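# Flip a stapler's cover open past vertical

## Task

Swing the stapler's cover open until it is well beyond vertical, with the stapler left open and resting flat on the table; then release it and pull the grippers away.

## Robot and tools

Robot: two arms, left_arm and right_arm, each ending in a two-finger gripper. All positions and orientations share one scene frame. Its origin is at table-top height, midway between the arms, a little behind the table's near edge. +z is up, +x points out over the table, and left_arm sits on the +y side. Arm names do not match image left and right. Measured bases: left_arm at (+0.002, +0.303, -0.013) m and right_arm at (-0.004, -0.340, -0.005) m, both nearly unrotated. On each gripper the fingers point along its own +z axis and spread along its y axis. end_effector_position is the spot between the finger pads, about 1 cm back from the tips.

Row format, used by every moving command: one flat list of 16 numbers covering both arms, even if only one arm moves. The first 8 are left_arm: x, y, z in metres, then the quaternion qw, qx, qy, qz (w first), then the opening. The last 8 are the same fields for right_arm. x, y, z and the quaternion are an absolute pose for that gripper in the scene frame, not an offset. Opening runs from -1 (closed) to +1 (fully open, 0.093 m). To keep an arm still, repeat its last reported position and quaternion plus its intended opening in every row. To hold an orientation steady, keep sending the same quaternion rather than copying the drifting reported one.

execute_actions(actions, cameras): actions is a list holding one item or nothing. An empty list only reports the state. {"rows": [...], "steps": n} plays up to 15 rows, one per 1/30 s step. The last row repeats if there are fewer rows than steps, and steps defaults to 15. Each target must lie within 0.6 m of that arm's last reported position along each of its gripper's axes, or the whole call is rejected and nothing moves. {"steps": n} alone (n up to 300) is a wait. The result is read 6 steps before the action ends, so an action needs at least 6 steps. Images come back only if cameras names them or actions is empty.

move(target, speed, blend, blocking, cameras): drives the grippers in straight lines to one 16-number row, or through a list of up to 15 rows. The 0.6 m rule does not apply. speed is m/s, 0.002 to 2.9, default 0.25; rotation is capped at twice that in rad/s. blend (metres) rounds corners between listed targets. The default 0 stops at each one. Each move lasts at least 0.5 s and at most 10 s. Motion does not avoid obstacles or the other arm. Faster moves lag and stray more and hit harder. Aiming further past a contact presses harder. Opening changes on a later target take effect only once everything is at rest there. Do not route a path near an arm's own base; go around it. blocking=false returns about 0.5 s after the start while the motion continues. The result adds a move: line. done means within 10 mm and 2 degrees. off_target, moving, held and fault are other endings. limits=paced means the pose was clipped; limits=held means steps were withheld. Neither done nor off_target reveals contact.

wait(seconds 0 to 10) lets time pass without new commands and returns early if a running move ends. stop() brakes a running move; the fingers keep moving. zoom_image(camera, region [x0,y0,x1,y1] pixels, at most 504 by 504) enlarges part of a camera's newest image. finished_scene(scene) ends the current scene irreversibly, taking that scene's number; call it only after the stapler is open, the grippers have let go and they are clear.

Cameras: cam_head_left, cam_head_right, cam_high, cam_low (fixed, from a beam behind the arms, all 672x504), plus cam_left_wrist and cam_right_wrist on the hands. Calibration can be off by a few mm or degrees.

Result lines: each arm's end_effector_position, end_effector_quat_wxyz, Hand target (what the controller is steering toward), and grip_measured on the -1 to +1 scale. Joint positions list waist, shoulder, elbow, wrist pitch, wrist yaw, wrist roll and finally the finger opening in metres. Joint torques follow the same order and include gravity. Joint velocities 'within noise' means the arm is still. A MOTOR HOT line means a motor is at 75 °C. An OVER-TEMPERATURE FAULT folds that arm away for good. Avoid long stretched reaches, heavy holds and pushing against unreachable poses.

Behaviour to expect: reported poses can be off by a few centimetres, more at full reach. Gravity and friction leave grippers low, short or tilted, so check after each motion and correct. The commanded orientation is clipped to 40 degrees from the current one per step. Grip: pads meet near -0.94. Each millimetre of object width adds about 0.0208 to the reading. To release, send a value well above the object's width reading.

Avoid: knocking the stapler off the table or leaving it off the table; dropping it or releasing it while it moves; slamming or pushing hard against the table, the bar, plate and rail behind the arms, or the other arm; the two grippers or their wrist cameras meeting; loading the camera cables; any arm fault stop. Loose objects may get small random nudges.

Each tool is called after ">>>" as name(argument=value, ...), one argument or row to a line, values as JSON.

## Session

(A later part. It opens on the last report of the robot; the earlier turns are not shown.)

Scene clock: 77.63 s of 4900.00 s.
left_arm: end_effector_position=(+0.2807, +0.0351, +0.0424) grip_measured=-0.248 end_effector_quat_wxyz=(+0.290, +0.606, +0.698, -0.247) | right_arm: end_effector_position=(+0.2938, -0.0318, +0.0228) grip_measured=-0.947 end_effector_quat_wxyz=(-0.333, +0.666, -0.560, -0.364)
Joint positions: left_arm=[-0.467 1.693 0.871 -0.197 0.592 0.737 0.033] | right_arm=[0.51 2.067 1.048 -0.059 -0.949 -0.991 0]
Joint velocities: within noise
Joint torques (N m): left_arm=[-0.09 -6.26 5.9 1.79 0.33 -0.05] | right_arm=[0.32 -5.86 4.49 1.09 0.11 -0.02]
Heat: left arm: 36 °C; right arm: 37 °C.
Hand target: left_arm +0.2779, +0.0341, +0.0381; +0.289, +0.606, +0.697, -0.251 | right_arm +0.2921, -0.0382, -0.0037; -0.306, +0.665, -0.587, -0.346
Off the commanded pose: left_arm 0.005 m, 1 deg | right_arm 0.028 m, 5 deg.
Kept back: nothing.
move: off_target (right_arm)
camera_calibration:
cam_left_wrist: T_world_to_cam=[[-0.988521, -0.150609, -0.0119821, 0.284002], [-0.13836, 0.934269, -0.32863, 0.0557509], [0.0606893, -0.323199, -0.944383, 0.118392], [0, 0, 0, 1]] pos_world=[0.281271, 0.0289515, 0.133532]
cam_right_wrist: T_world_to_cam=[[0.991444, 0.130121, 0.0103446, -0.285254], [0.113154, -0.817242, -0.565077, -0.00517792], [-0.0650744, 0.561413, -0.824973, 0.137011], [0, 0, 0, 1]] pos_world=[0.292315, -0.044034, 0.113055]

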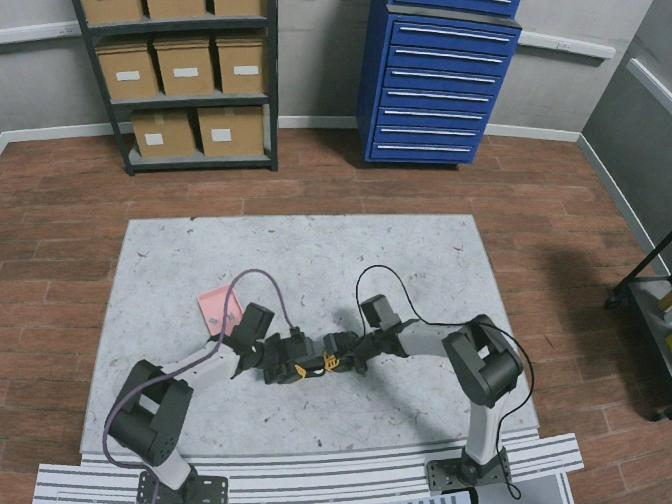

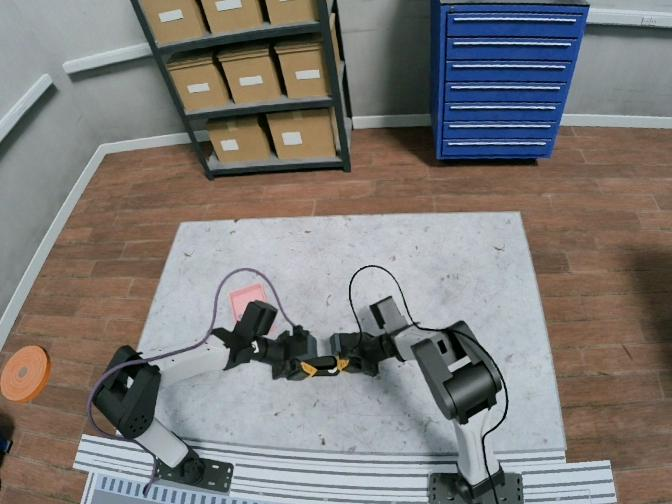

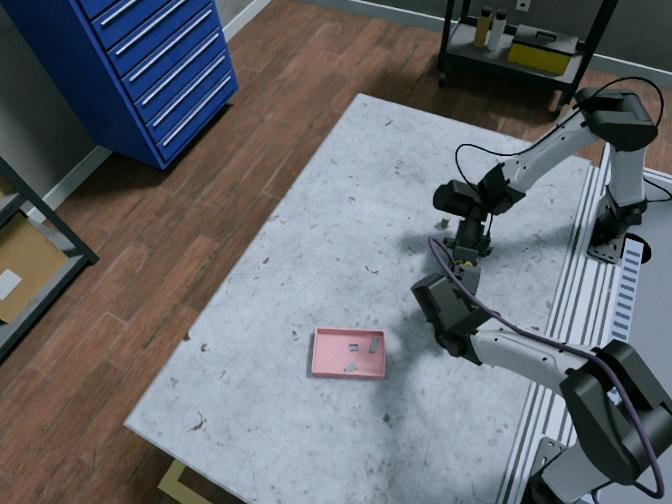

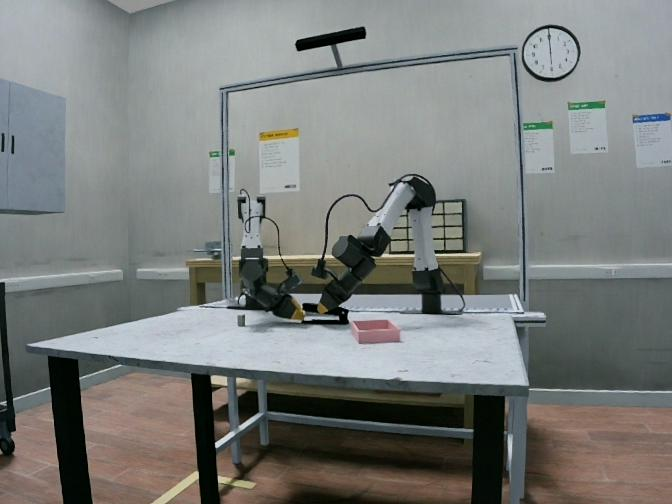

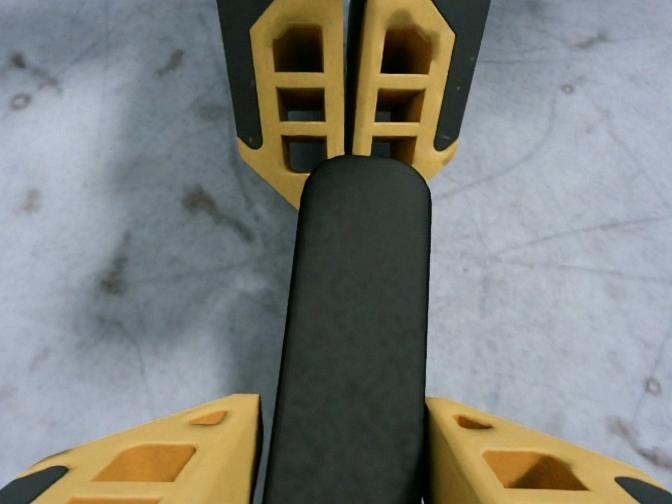

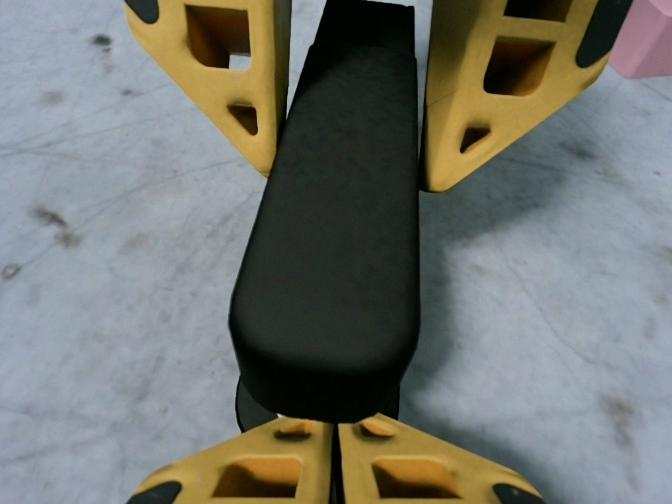

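>>> move(
  target=[
    [0.2775,0.0340,0.040,0.2888,0.6062,0.6973,-0.2511,-0.7, 0.2935,-0.037,-0.005,0.3059,-0.6644,0.5877,0.3458,-0.95],
    [0.2765,0.0476,0.069,0.4595,0.5205,0.5988,-0.3994,-0.7, 0.2935,-0.037,-0.005,0.3059,-0.6644,0.5877,0.3458,-0.95],
    [0.2750,0.0580,0.0730,0.5337,0.4639,0.5337,-0.4639,-0.7, 0.2935,-0.037,-0.005,0.3059,-0.6644,0.5877,0.3458,-0.95],
  ],
  speed=0.1,
)

>>> zoom_image(
  camera="cam_low",
  region=[250, 250, 370, 340],
)

Scene clock: 88.10 s of 4900.00 s.
left_arm: end_effector_position=(+0.2748, +0.0539, +0.0807) grip_measured=-0.544 end_effector_quat_wxyz=(+0.518, +0.480, +0.538, -0.461) | right_arm: end_effector_position=(+0.2947, -0.0317, +0.0227) grip_measured=-0.947 end_effector_quat_wxyz=(-0.334, +0.666, -0.560, -0.362)
Joint positions: left_arm=[-0.258 2.025 0.443 1.499 1.145 0.07 0.019] | right_arm=[0.51 2.067 1.048 -0.055 -0.946 -0.991 0]
Joint velocities: within noise
Joint torques (N m): left_arm=[1.29 -2.59 2.13 2.99 -0.23 -0.15] | right_arm=[0.36 -5.81 4.44 1.03 0.09 -0.03]
Heat: left arm: 36 °C; right arm: 36 °C.
Hand target: left_arm +0.2748, +0.0581, +0.0734; +0.524, +0.473, +0.541, -0.457 | right_arm +0.2922, -0.0382, -0.0038; -0.306, +0.665, -0.587, -0.346
Off the commanded pose: left_arm 0.009 m, 3 deg | right_arm 0.028 m, 5 deg.
joint sent to its limit (left arm) — joint 4 (wrist pitch), upper limit.
Kept back: nothing.
move: off_target (left_arm, right_arm)
camera_calibration:
cam_left_wrist: T_world_to_cam=[[-0.992297, -0.123875, 0.00121423, 0.280072], [-0.0588821, 0.463005, -0.884398, 0.0984203], [0.108993, -0.877657, -0.466732, 0.13899], [0, 0, 0, 1]] pos_world=[0.268561, 0.11111, 0.151574]
cam_right_wrist: T_world_to_cam=[[0.991594, 0.12847, 0.0153568, -0.286338], [0.11469, -0.817823, -0.563926, -0.0058003], [-0.0598886, 0.560947, -0.825683, 0.135444], [0, 0, 0, 1]] pos_world=[0.292708, -0.0439345, 0.11296]

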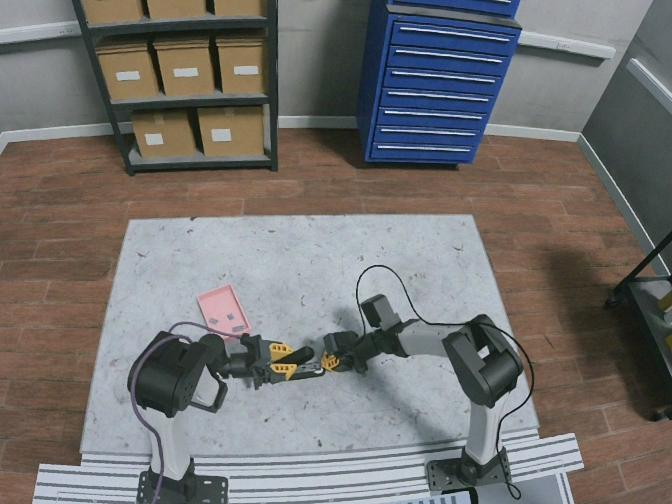

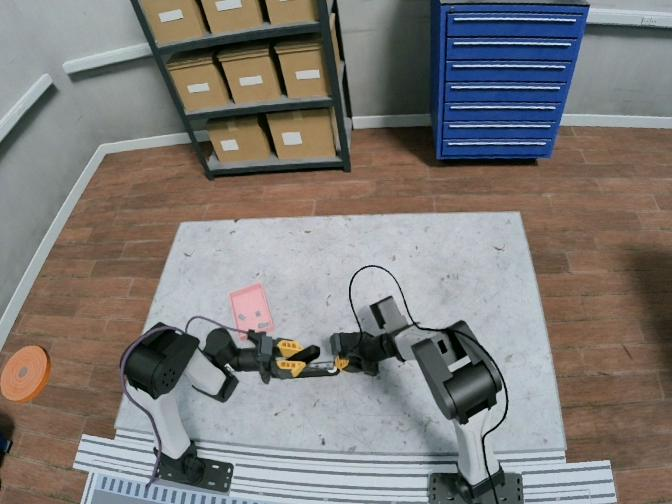

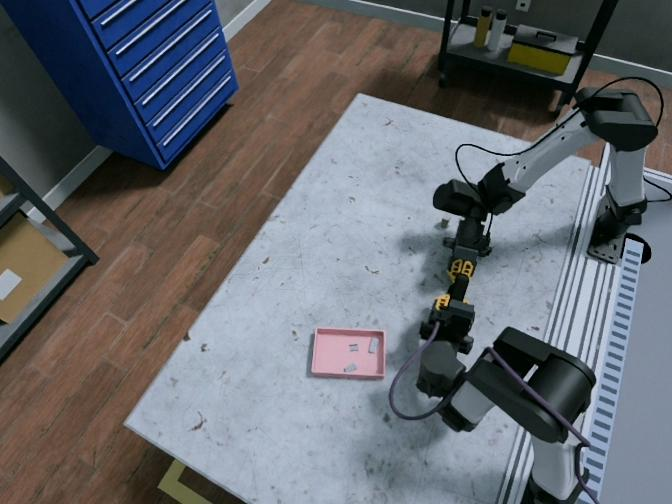

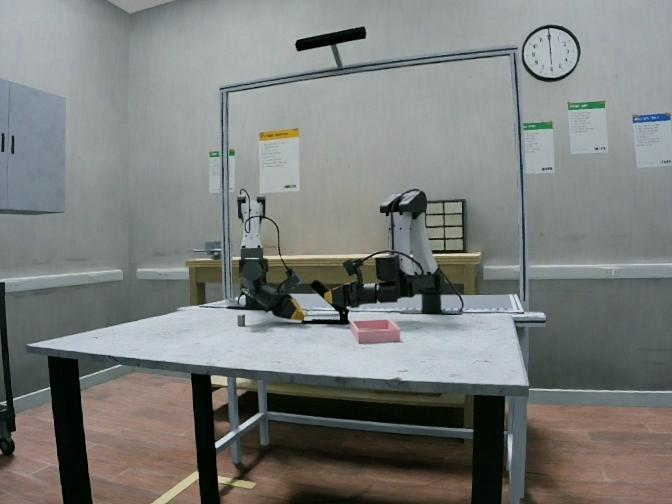

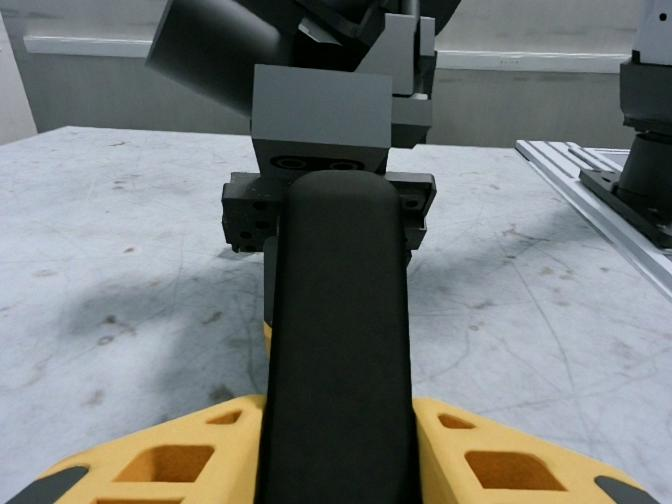

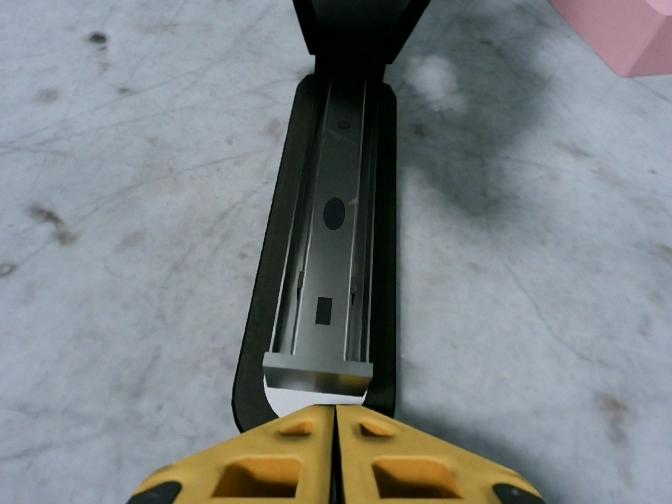

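Scaled by 4.200.

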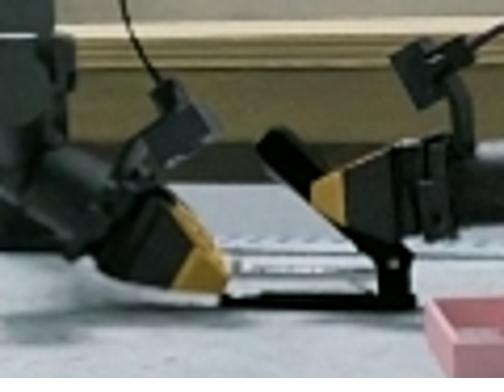

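>>> move(
  target=[
    [0.2745,0.0580,0.0820,0.524,0.473,0.541,-0.457,-0.42, 0.2935,-0.037,-0.005,0.3059,-0.6644,0.5877,0.3458,-0.95],
    [0.2730,0.0729,0.0875,0.524,0.473,0.541,-0.457,-0.42, 0.2935,-0.037,-0.005,0.3059,-0.6644,0.5877,0.3458,-0.95],
    [0.2710,0.0930,0.0880,0.524,0.473,0.541,-0.457,-0.42, 0.2935,-0.037,-0.005,0.3059,-0.6644,0.5877,0.3458,-0.95],
  ],
  speed=0.05,
)

>>> zoom_image(
  camera="cam_low",
  region=[250, 250, 370, 340],
)

Scene clock: 90.30 s of 4900.00 s.
left_arm: end_effector_position=(+0.2751, +0.0916, +0.0813) grip_measured=-0.416 end_effector_quat_wxyz=(+0.517, +0.463, +0.554, -0.460) | right_arm: end_effector_position=(+0.2952, -0.0332, +0.0142) grip_measured=-0.947 end_effector_quat_wxyz=(-0.328, +0.667, -0.567, -0.355)
Joint positions: left_arm=[-0.125 1.986 0.385 1.485 1.243 0.072 0.025] | right_arm=[0.512 2.082 1.046 -0.052 -0.924 -0.991 0]
Joint velocities: within noise
Joint torques (N m): left_arm=[0.83 -8.13 2.5 2.01 0.11 0.07] | right_arm=[0.24 -6.63 4.72 1.05 -0.13 -0.03]
Heat: left arm: 37 °C; right arm: 36 °C.
Hand target: left_arm +0.2711, +0.0928, +0.0877; +0.524, +0.473, +0.541, -0.457 | right_arm +0.2928, -0.0376, -0.0045; -0.306, +0.665, -0.587, -0.346
Off the commanded pose: left_arm 0.008 m, 2 deg | right_arm 0.020 m, 4 deg.
Kept back: nothing.
move: off_target (right_arm)
camera_calibration:
cam_left_wrist: T_world_to_cam=[[-0.986835, -0.158376, 0.032764, 0.284091], [-0.102954, 0.458936, -0.882484, 0.0938195], [0.124728, -0.87424, -0.4692, 0.167896], [0, 0, 0, 1]] pos_world=[0.269069, 0.148718, 0.152263]
cam_right_wrist: T_world_to_cam=[[0.992807, 0.119376, 0.00918405, -0.287116], [0.105054, -0.831751, -0.545118, -0.00966937], [-0.0574354, 0.542162, -0.838309, 0.128077], [0, 0, 0, 1]] pos_world=[0.293423, -0.0432058, 0.104734]

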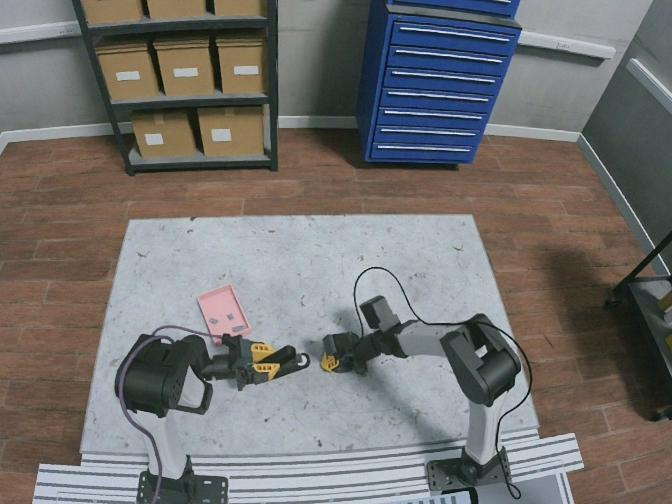

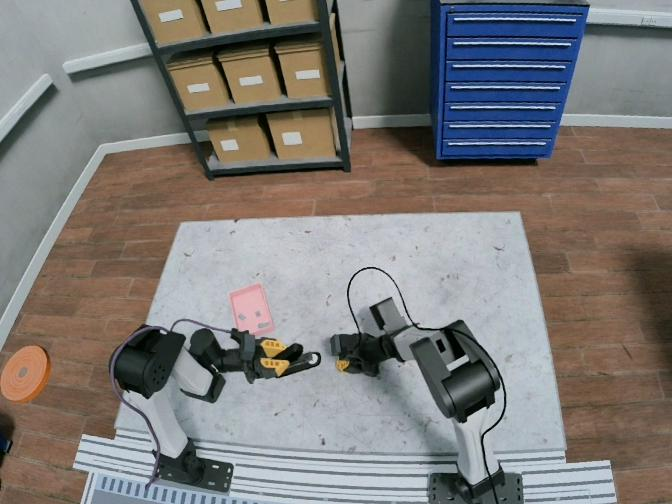

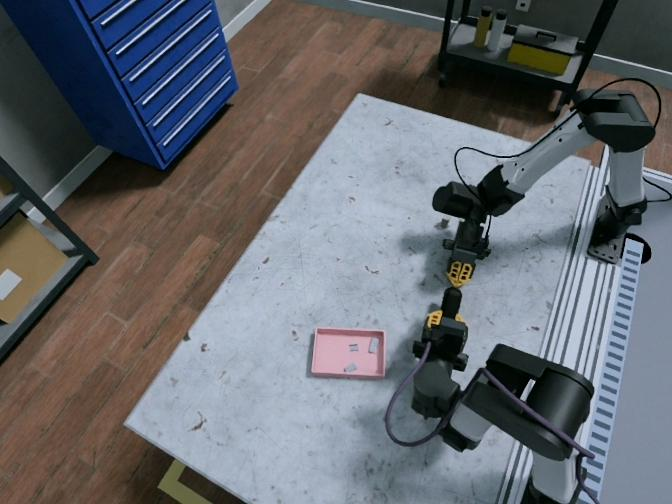

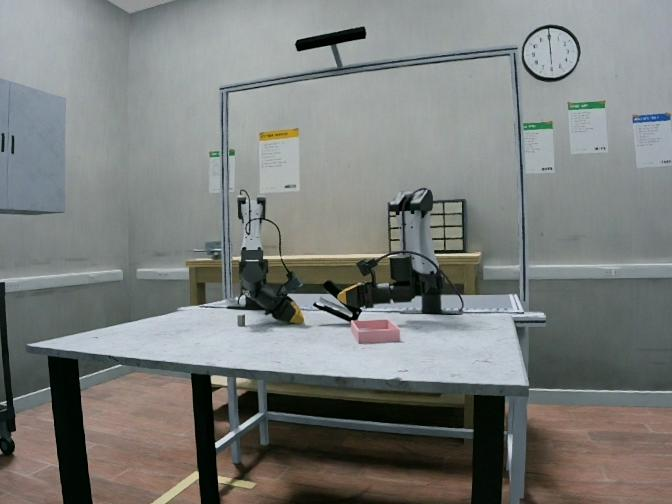

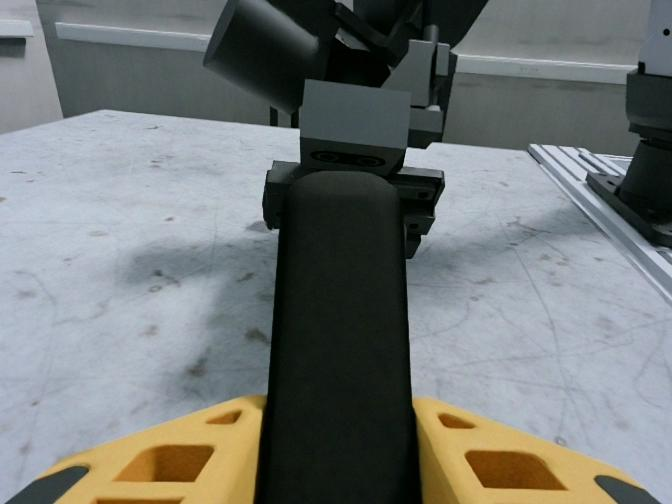

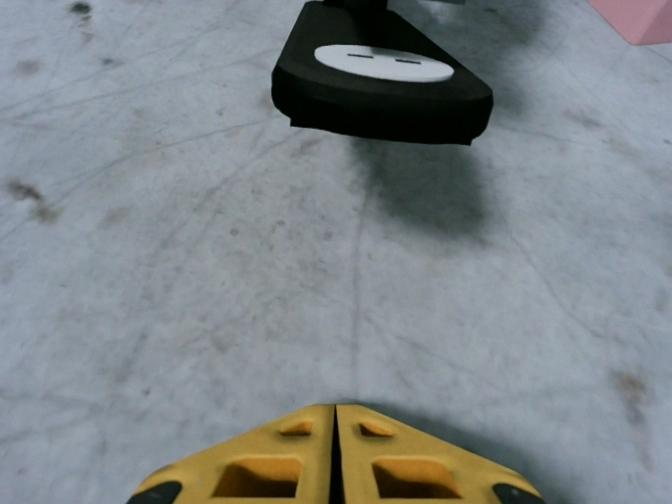

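Scaled by 4.200.

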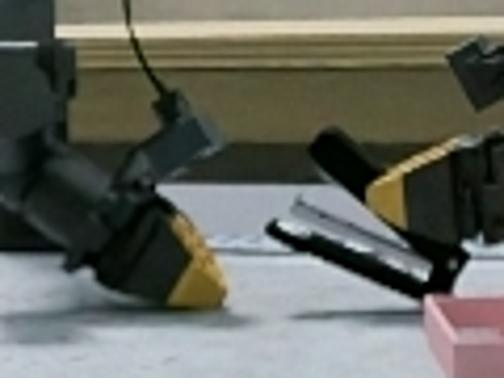

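>>> move(
  target=[
    [0.2720,0.0925,0.0840,0.524,0.473,0.541,-0.457,-0.7, 0.2952,-0.0380,0.0300,0.3059,-0.6644,0.5877,0.3458,-0.95],
    [0.2740,0.0790,0.0540,0.4197,0.5416,0.6341,-0.3584,-0.7, 0.2980,-0.0500,0.0480,0.3631,-0.6304,0.5384,0.4252,0.3],
  ],
  speed=0.08,
)

>>> zoom_image(
  camera="cam_low",
  region=[250, 250, 370, 340],
)

Scene clock: 96.57 s of 4900.00 s.
left_arm: end_effector_position=(+0.2708, +0.0762, +0.0621) grip_measured=-0.544 end_effector_quat_wxyz=(+0.433, +0.543, +0.614, -0.375) | right_arm: end_effector_position=(+0.2945, -0.0502, +0.0390) grip_measured=+0.298 end_effector_quat_wxyz=(-0.345, +0.628, -0.552, -0.426)
Joint positions: left_arm=[-0.22 1.659 0.537 0.377 1.046 0.677 0.019] | right_arm=[0.432 2.066 1.036 -0.084 -1.111 -0.993 0.06]
Joint velocities: within noise
Joint torques (N m): left_arm=[0.12 -5.83 6.95 1.12 -0.28 0.16] | right_arm=[-0.72 -9.88 4.81 1.3 -0.77 -0.11]
Heat: left arm: 37 °C; right arm: 38 °C.
Hand target: left_arm +0.2735, +0.0794, +0.0541; +0.421, +0.541, +0.634, -0.359 | right_arm +0.2979, -0.0501, +0.0479; -0.363, +0.631, -0.538, -0.425
Off the commanded pose: left_arm 0.009 m, 3 deg | right_arm 0.010 m, 3 deg.
Kept back: nothing.
move: off_target (left_arm, right_arm); target 2's new opening was sent with right_arm's hand 0.010 m and 3 deg from that target
camera_calibration:
cam_left_wrist: T_world_to_cam=[[-0.990377, -0.137938, -0.0112499, 0.280149], [-0.0909477, 0.709948, -0.698357, 0.0497283], [0.104317, -0.690614, -0.715661, 0.152848], [0, 0, 0, 1]] pos_world=[0.266032, 0.108898, 0.147267]
cam_right_wrist: T_world_to_cam=[[0.988815, 0.133949, -0.0655966, -0.279722], [0.0571233, -0.746389, -0.663054, 0.0127604], [-0.137776, 0.65189, -0.745692, 0.183646], [0, 0, 0, 1]] pos_world=[0.301167, -0.0727241, 0.127055]

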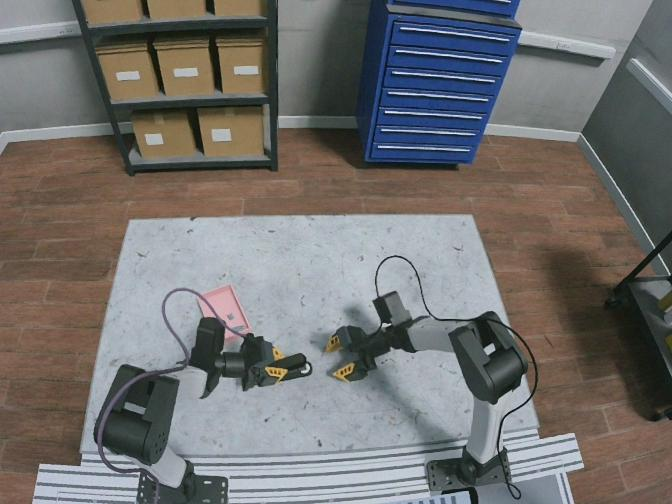

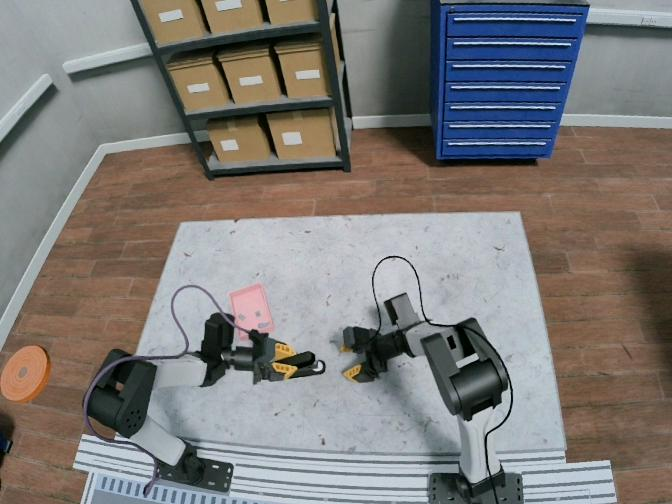

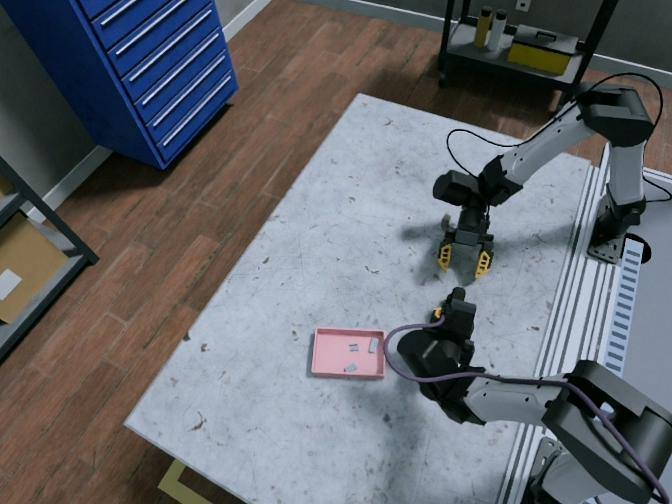

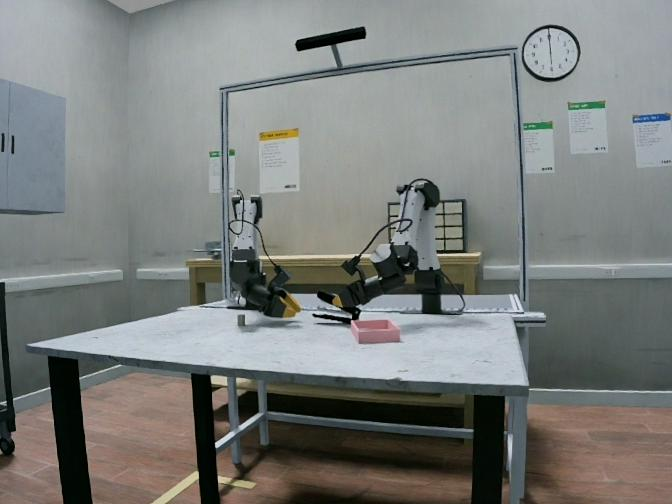

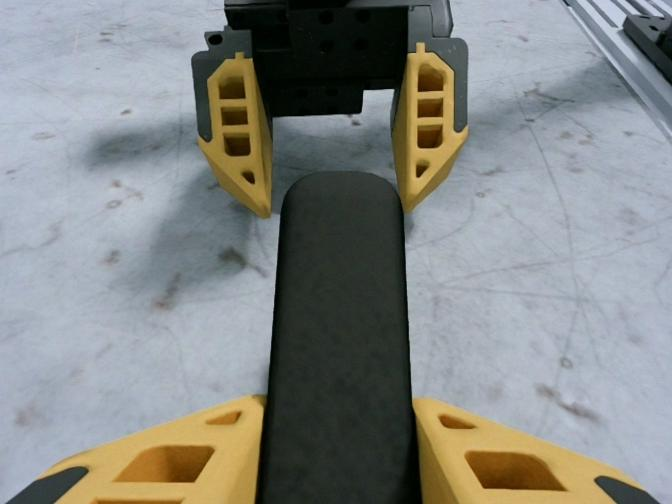

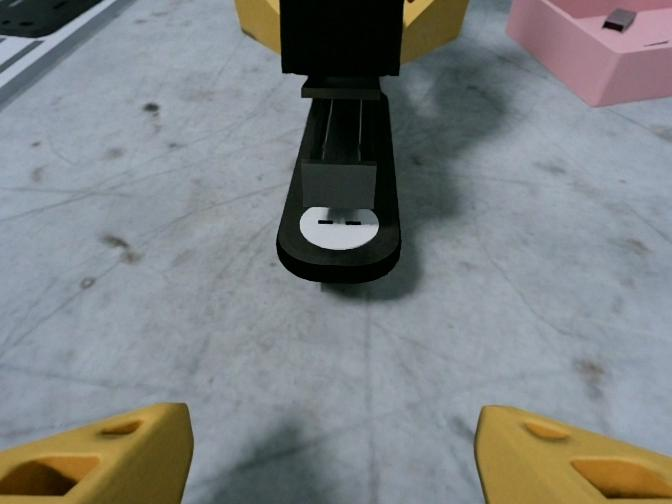

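Scaled by 4.200.

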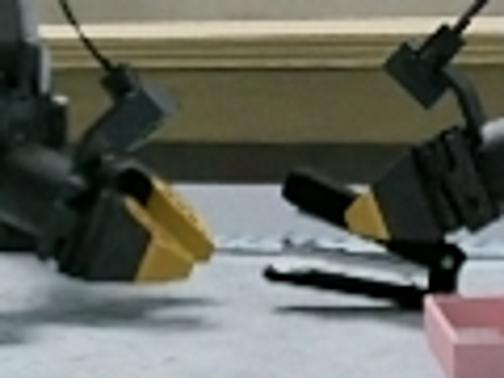

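>>> move(
  target=[
    [0.2735,0.0780,0.0560,0.4197,0.5416,0.6341,-0.3584,-0.7, 0.2870,0.0270,0.0290,0.3631,-0.6304,0.5384,0.4252,0.3],
    [0.2735,0.0780,0.0560,0.4197,0.5416,0.6341,-0.3584,-0.7, 0.2870,0.0270,0.0290,0.3631,-0.6304,0.5384,0.4252,-0.1],
  ],
  speed=0.08,
)

>>> zoom_image(
  camera="cam_low",
  region=[250, 250, 370, 340],
)

Scene clock: 99.50 s of 4900.00 s.
left_arm: end_effector_position=(+0.2704, +0.0758, +0.0617) grip_measured=-0.544 end_effector_quat_wxyz=(+0.431, +0.544, +0.616, -0.371) | right_arm: end_effector_position=(+0.2817, +0.0227, +0.0299) grip_measured=-0.098 end_effector_quat_wxyz=(-0.357, +0.631, -0.542, -0.426)
Joint positions: left_arm=[-0.225 1.652 0.538 0.365 1.034 0.68 0.019] | right_arm=[0.622 2.148 1.034 0.311 -1.011 -0.672 0.04]
Joint velocities: within noise
Joint torques (N m): left_arm=[0.08 -5.87 7.17 1.2 -0.17 0.06] | right_arm=[0.05 -7.86 6.74 1.65 -0.45 -0.02]
Heat: left arm: 36 °C; right arm: 38 °C.
Hand target: left_arm +0.2732, +0.0782, +0.0561; +0.421, +0.541, +0.634, -0.359 | right_arm +0.2869, +0.0268, +0.0291; -0.363, +0.631, -0.538, -0.425
Off the commanded pose: left_arm 0.007 m, 3 deg | right_arm 0.007 m, 1 deg.
Kept back: nothing.
move: off_target (left_arm)
camera_calibration:
cam_left_wrist: T_world_to_cam=[[-0.98992, -0.14101, -0.0131862, 0.279973], [-0.0927812, 0.71604, -0.691866, 0.0493601], [0.107002, -0.683669, -0.721905, 0.151471], [0, 0, 0, 1]] pos_world=[0.265523, 0.107691, 0.14719]
cam_right_wrist: T_world_to_cam=[[0.989227, 0.141017, -0.0392899, -0.278572], [0.0772564, -0.730884, -0.678115, 0.0562595], [-0.124342, 0.667774, -0.733905, 0.123032], [0, 0, 0, 1]] pos_world=[0.286523, -0.00175505, 0.117499]

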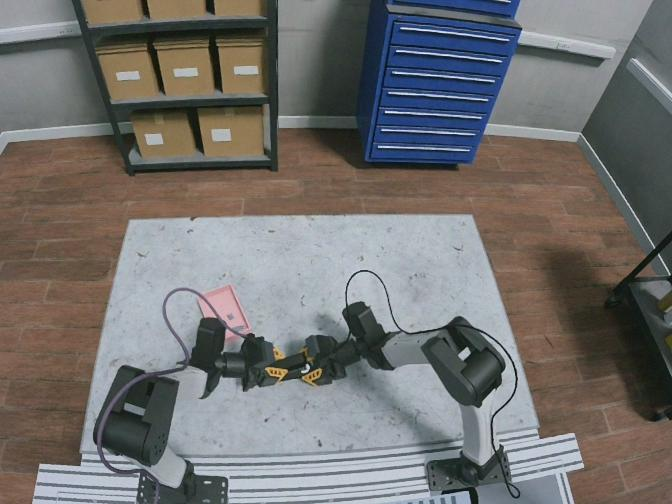

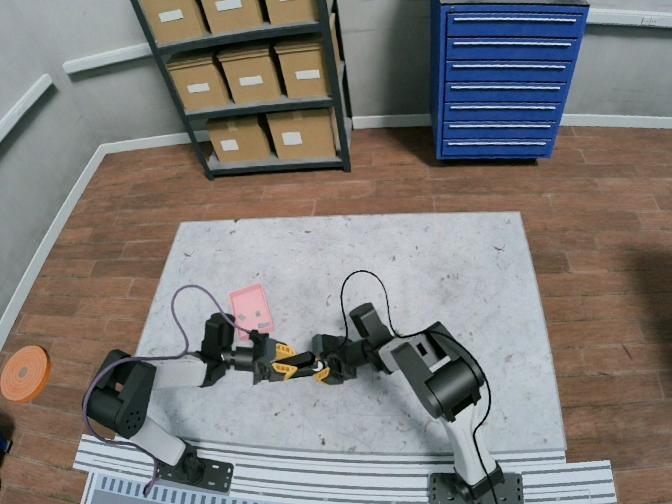

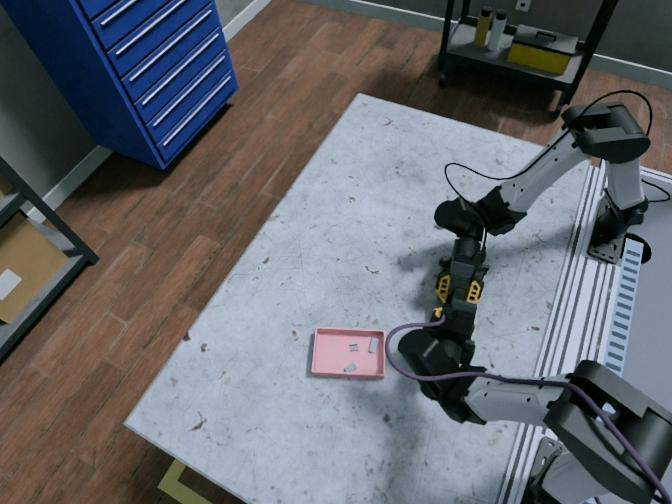

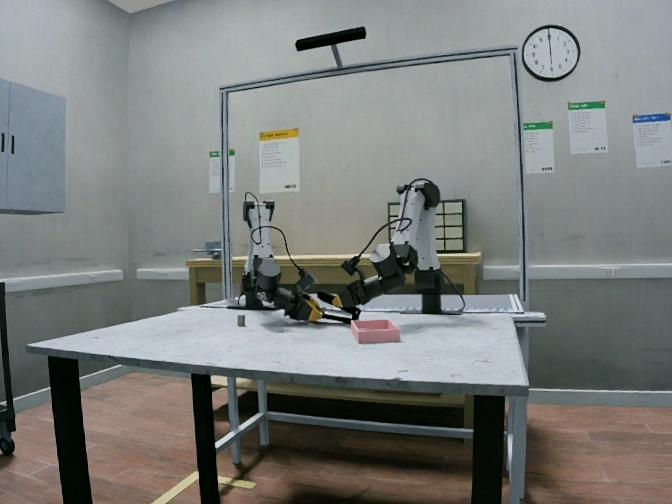

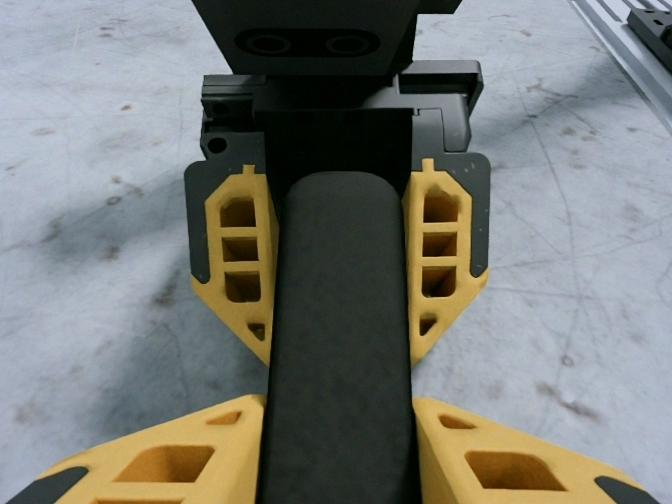

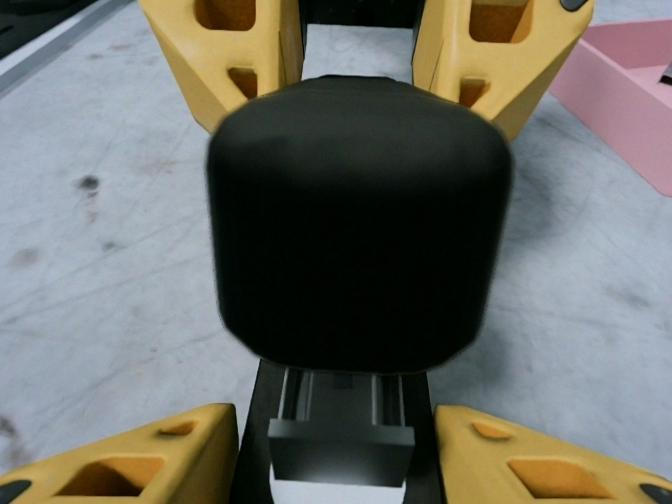

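Scaled by 4.200.

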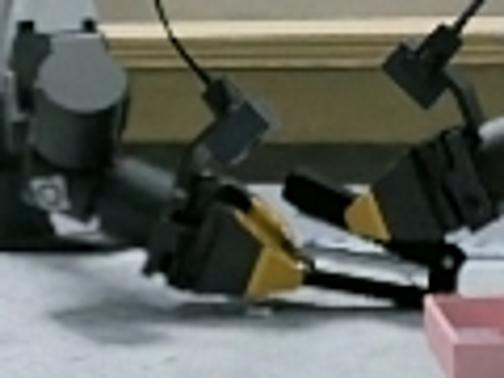

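>>> move(
  target=[
    [0.2735,0.0780,0.0560,0.4197,0.5416,0.6341,-0.3584,-0.75, 0.2870,0.0270,0.0290,0.3631,-0.6304,0.5384,0.4252,-0.65],
    [0.2720,0.0900,0.0770,0.5340,0.4560,0.5410,-0.4610,-0.75, 0.2870,0.0270,0.0190,0.3631,-0.6304,0.5384,0.4252,-0.65],
  ],
  speed=0.08,
)

>>> zoom_image(
  camera="cam_low",
  region=[250, 250, 370, 340],
)

Scene clock: 104.00 s of 4900.00 s.
left_arm: end_effector_position=(+0.2706, +0.0865, +0.0797) grip_measured=-0.544 end_effector_quat_wxyz=(+0.515, +0.468, +0.550, -0.462) | right_arm: end_effector_position=(+0.2818, +0.0233, +0.0245) grip_measured=-0.340 end_effector_quat_wxyz=(-0.354, +0.627, -0.543, -0.431)
Joint positions: left_arm=[-0.145 1.994 0.38 1.499 1.237 0.076 0.019] | right_arm=[0.622 2.169 1.034 0.336 -1.018 -0.657 0.029]
Joint velocities: within noise
Joint torques (N m): left_arm=[1.4 -2.96 2.41 2.91 -0.17 -0.16] | right_arm=[0.17 -7.21 6.27 1.71 -0.32 -0.16]
Heat: left arm: 36 °C; right arm: 39 °C.
Hand target: left_arm +0.2718, +0.0900, +0.0772; +0.526, +0.464, +0.548, -0.456 | right_arm +0.2868, +0.0268, +0.0192; -0.363, +0.631, -0.538, -0.425
Off the commanded pose: left_arm 0.005 m, 3 deg | right_arm 0.008 m, 1 deg.
joint sent to its limit (left arm) — joint 4 (wrist pitch), upper limit.
Kept back: nothing.
move: off_target (left_arm)
camera_calibration:
cam_left_wrist: T_world_to_cam=[[-0.989102, -0.144599, 0.0277038, 0.278707], [-0.0921615, 0.461352, -0.882417, 0.0912057], [0.114815, -0.875354, -0.469651, 0.166095], [0, 0, 0, 1]] pos_world=[0.265006, 0.143615, 0.150767]
cam_right_wrist: T_world_to_cam=[[0.988688, 0.140435, -0.0526781, -0.278472], [0.0670795, -0.728129, -0.68215, 0.0559448], [-0.134154, 0.670899, -0.729313, 0.121338], [0, 0, 0, 1]] pos_world=[0.287847, -0.00156294, 0.111986]

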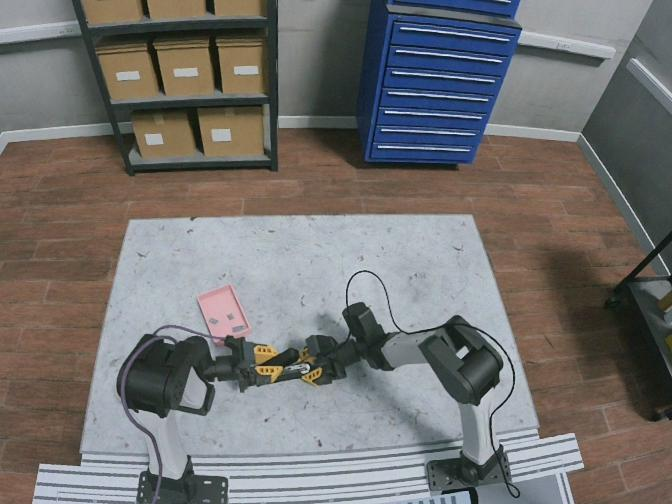

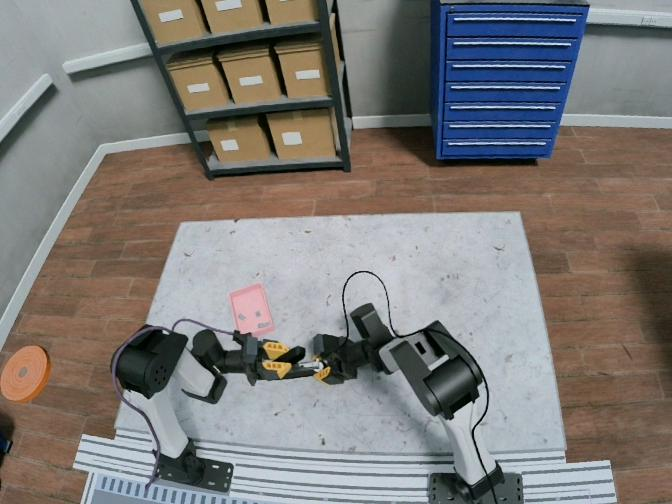

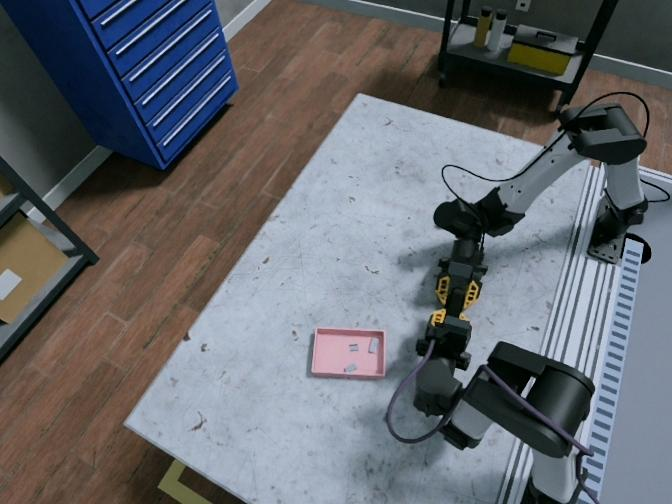

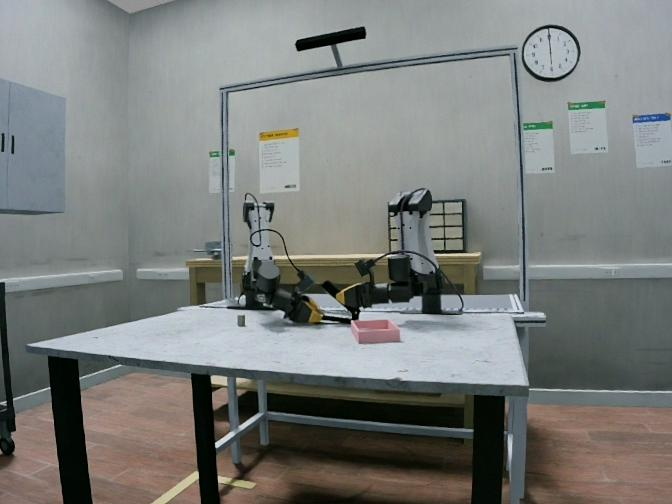

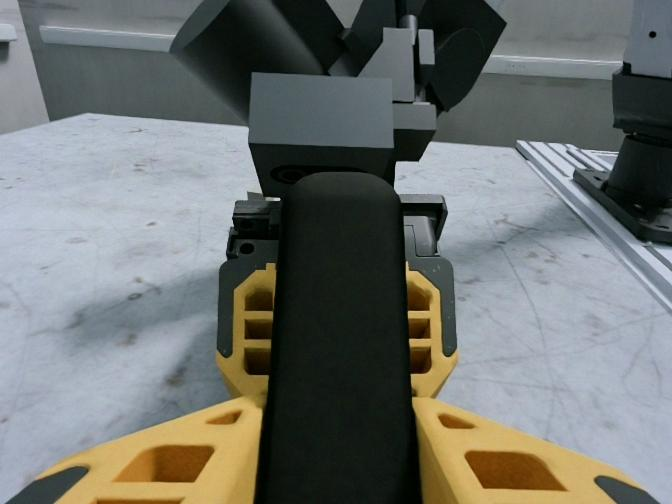

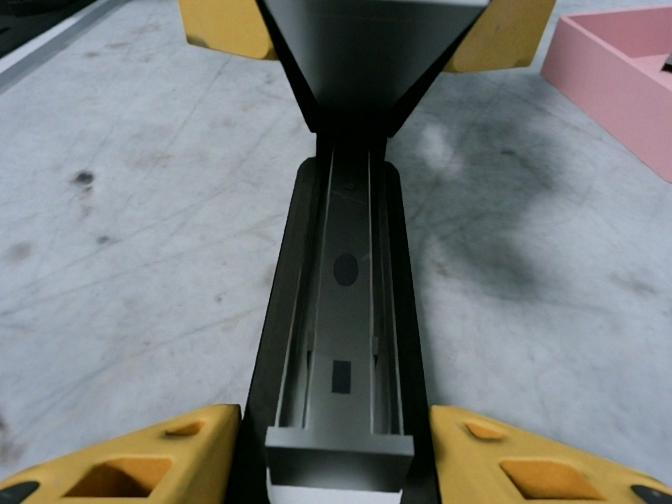

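Scaled by 4.200.

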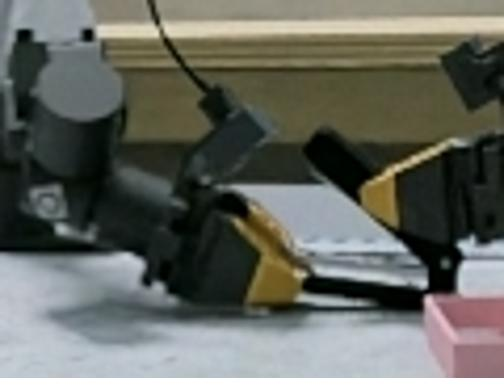

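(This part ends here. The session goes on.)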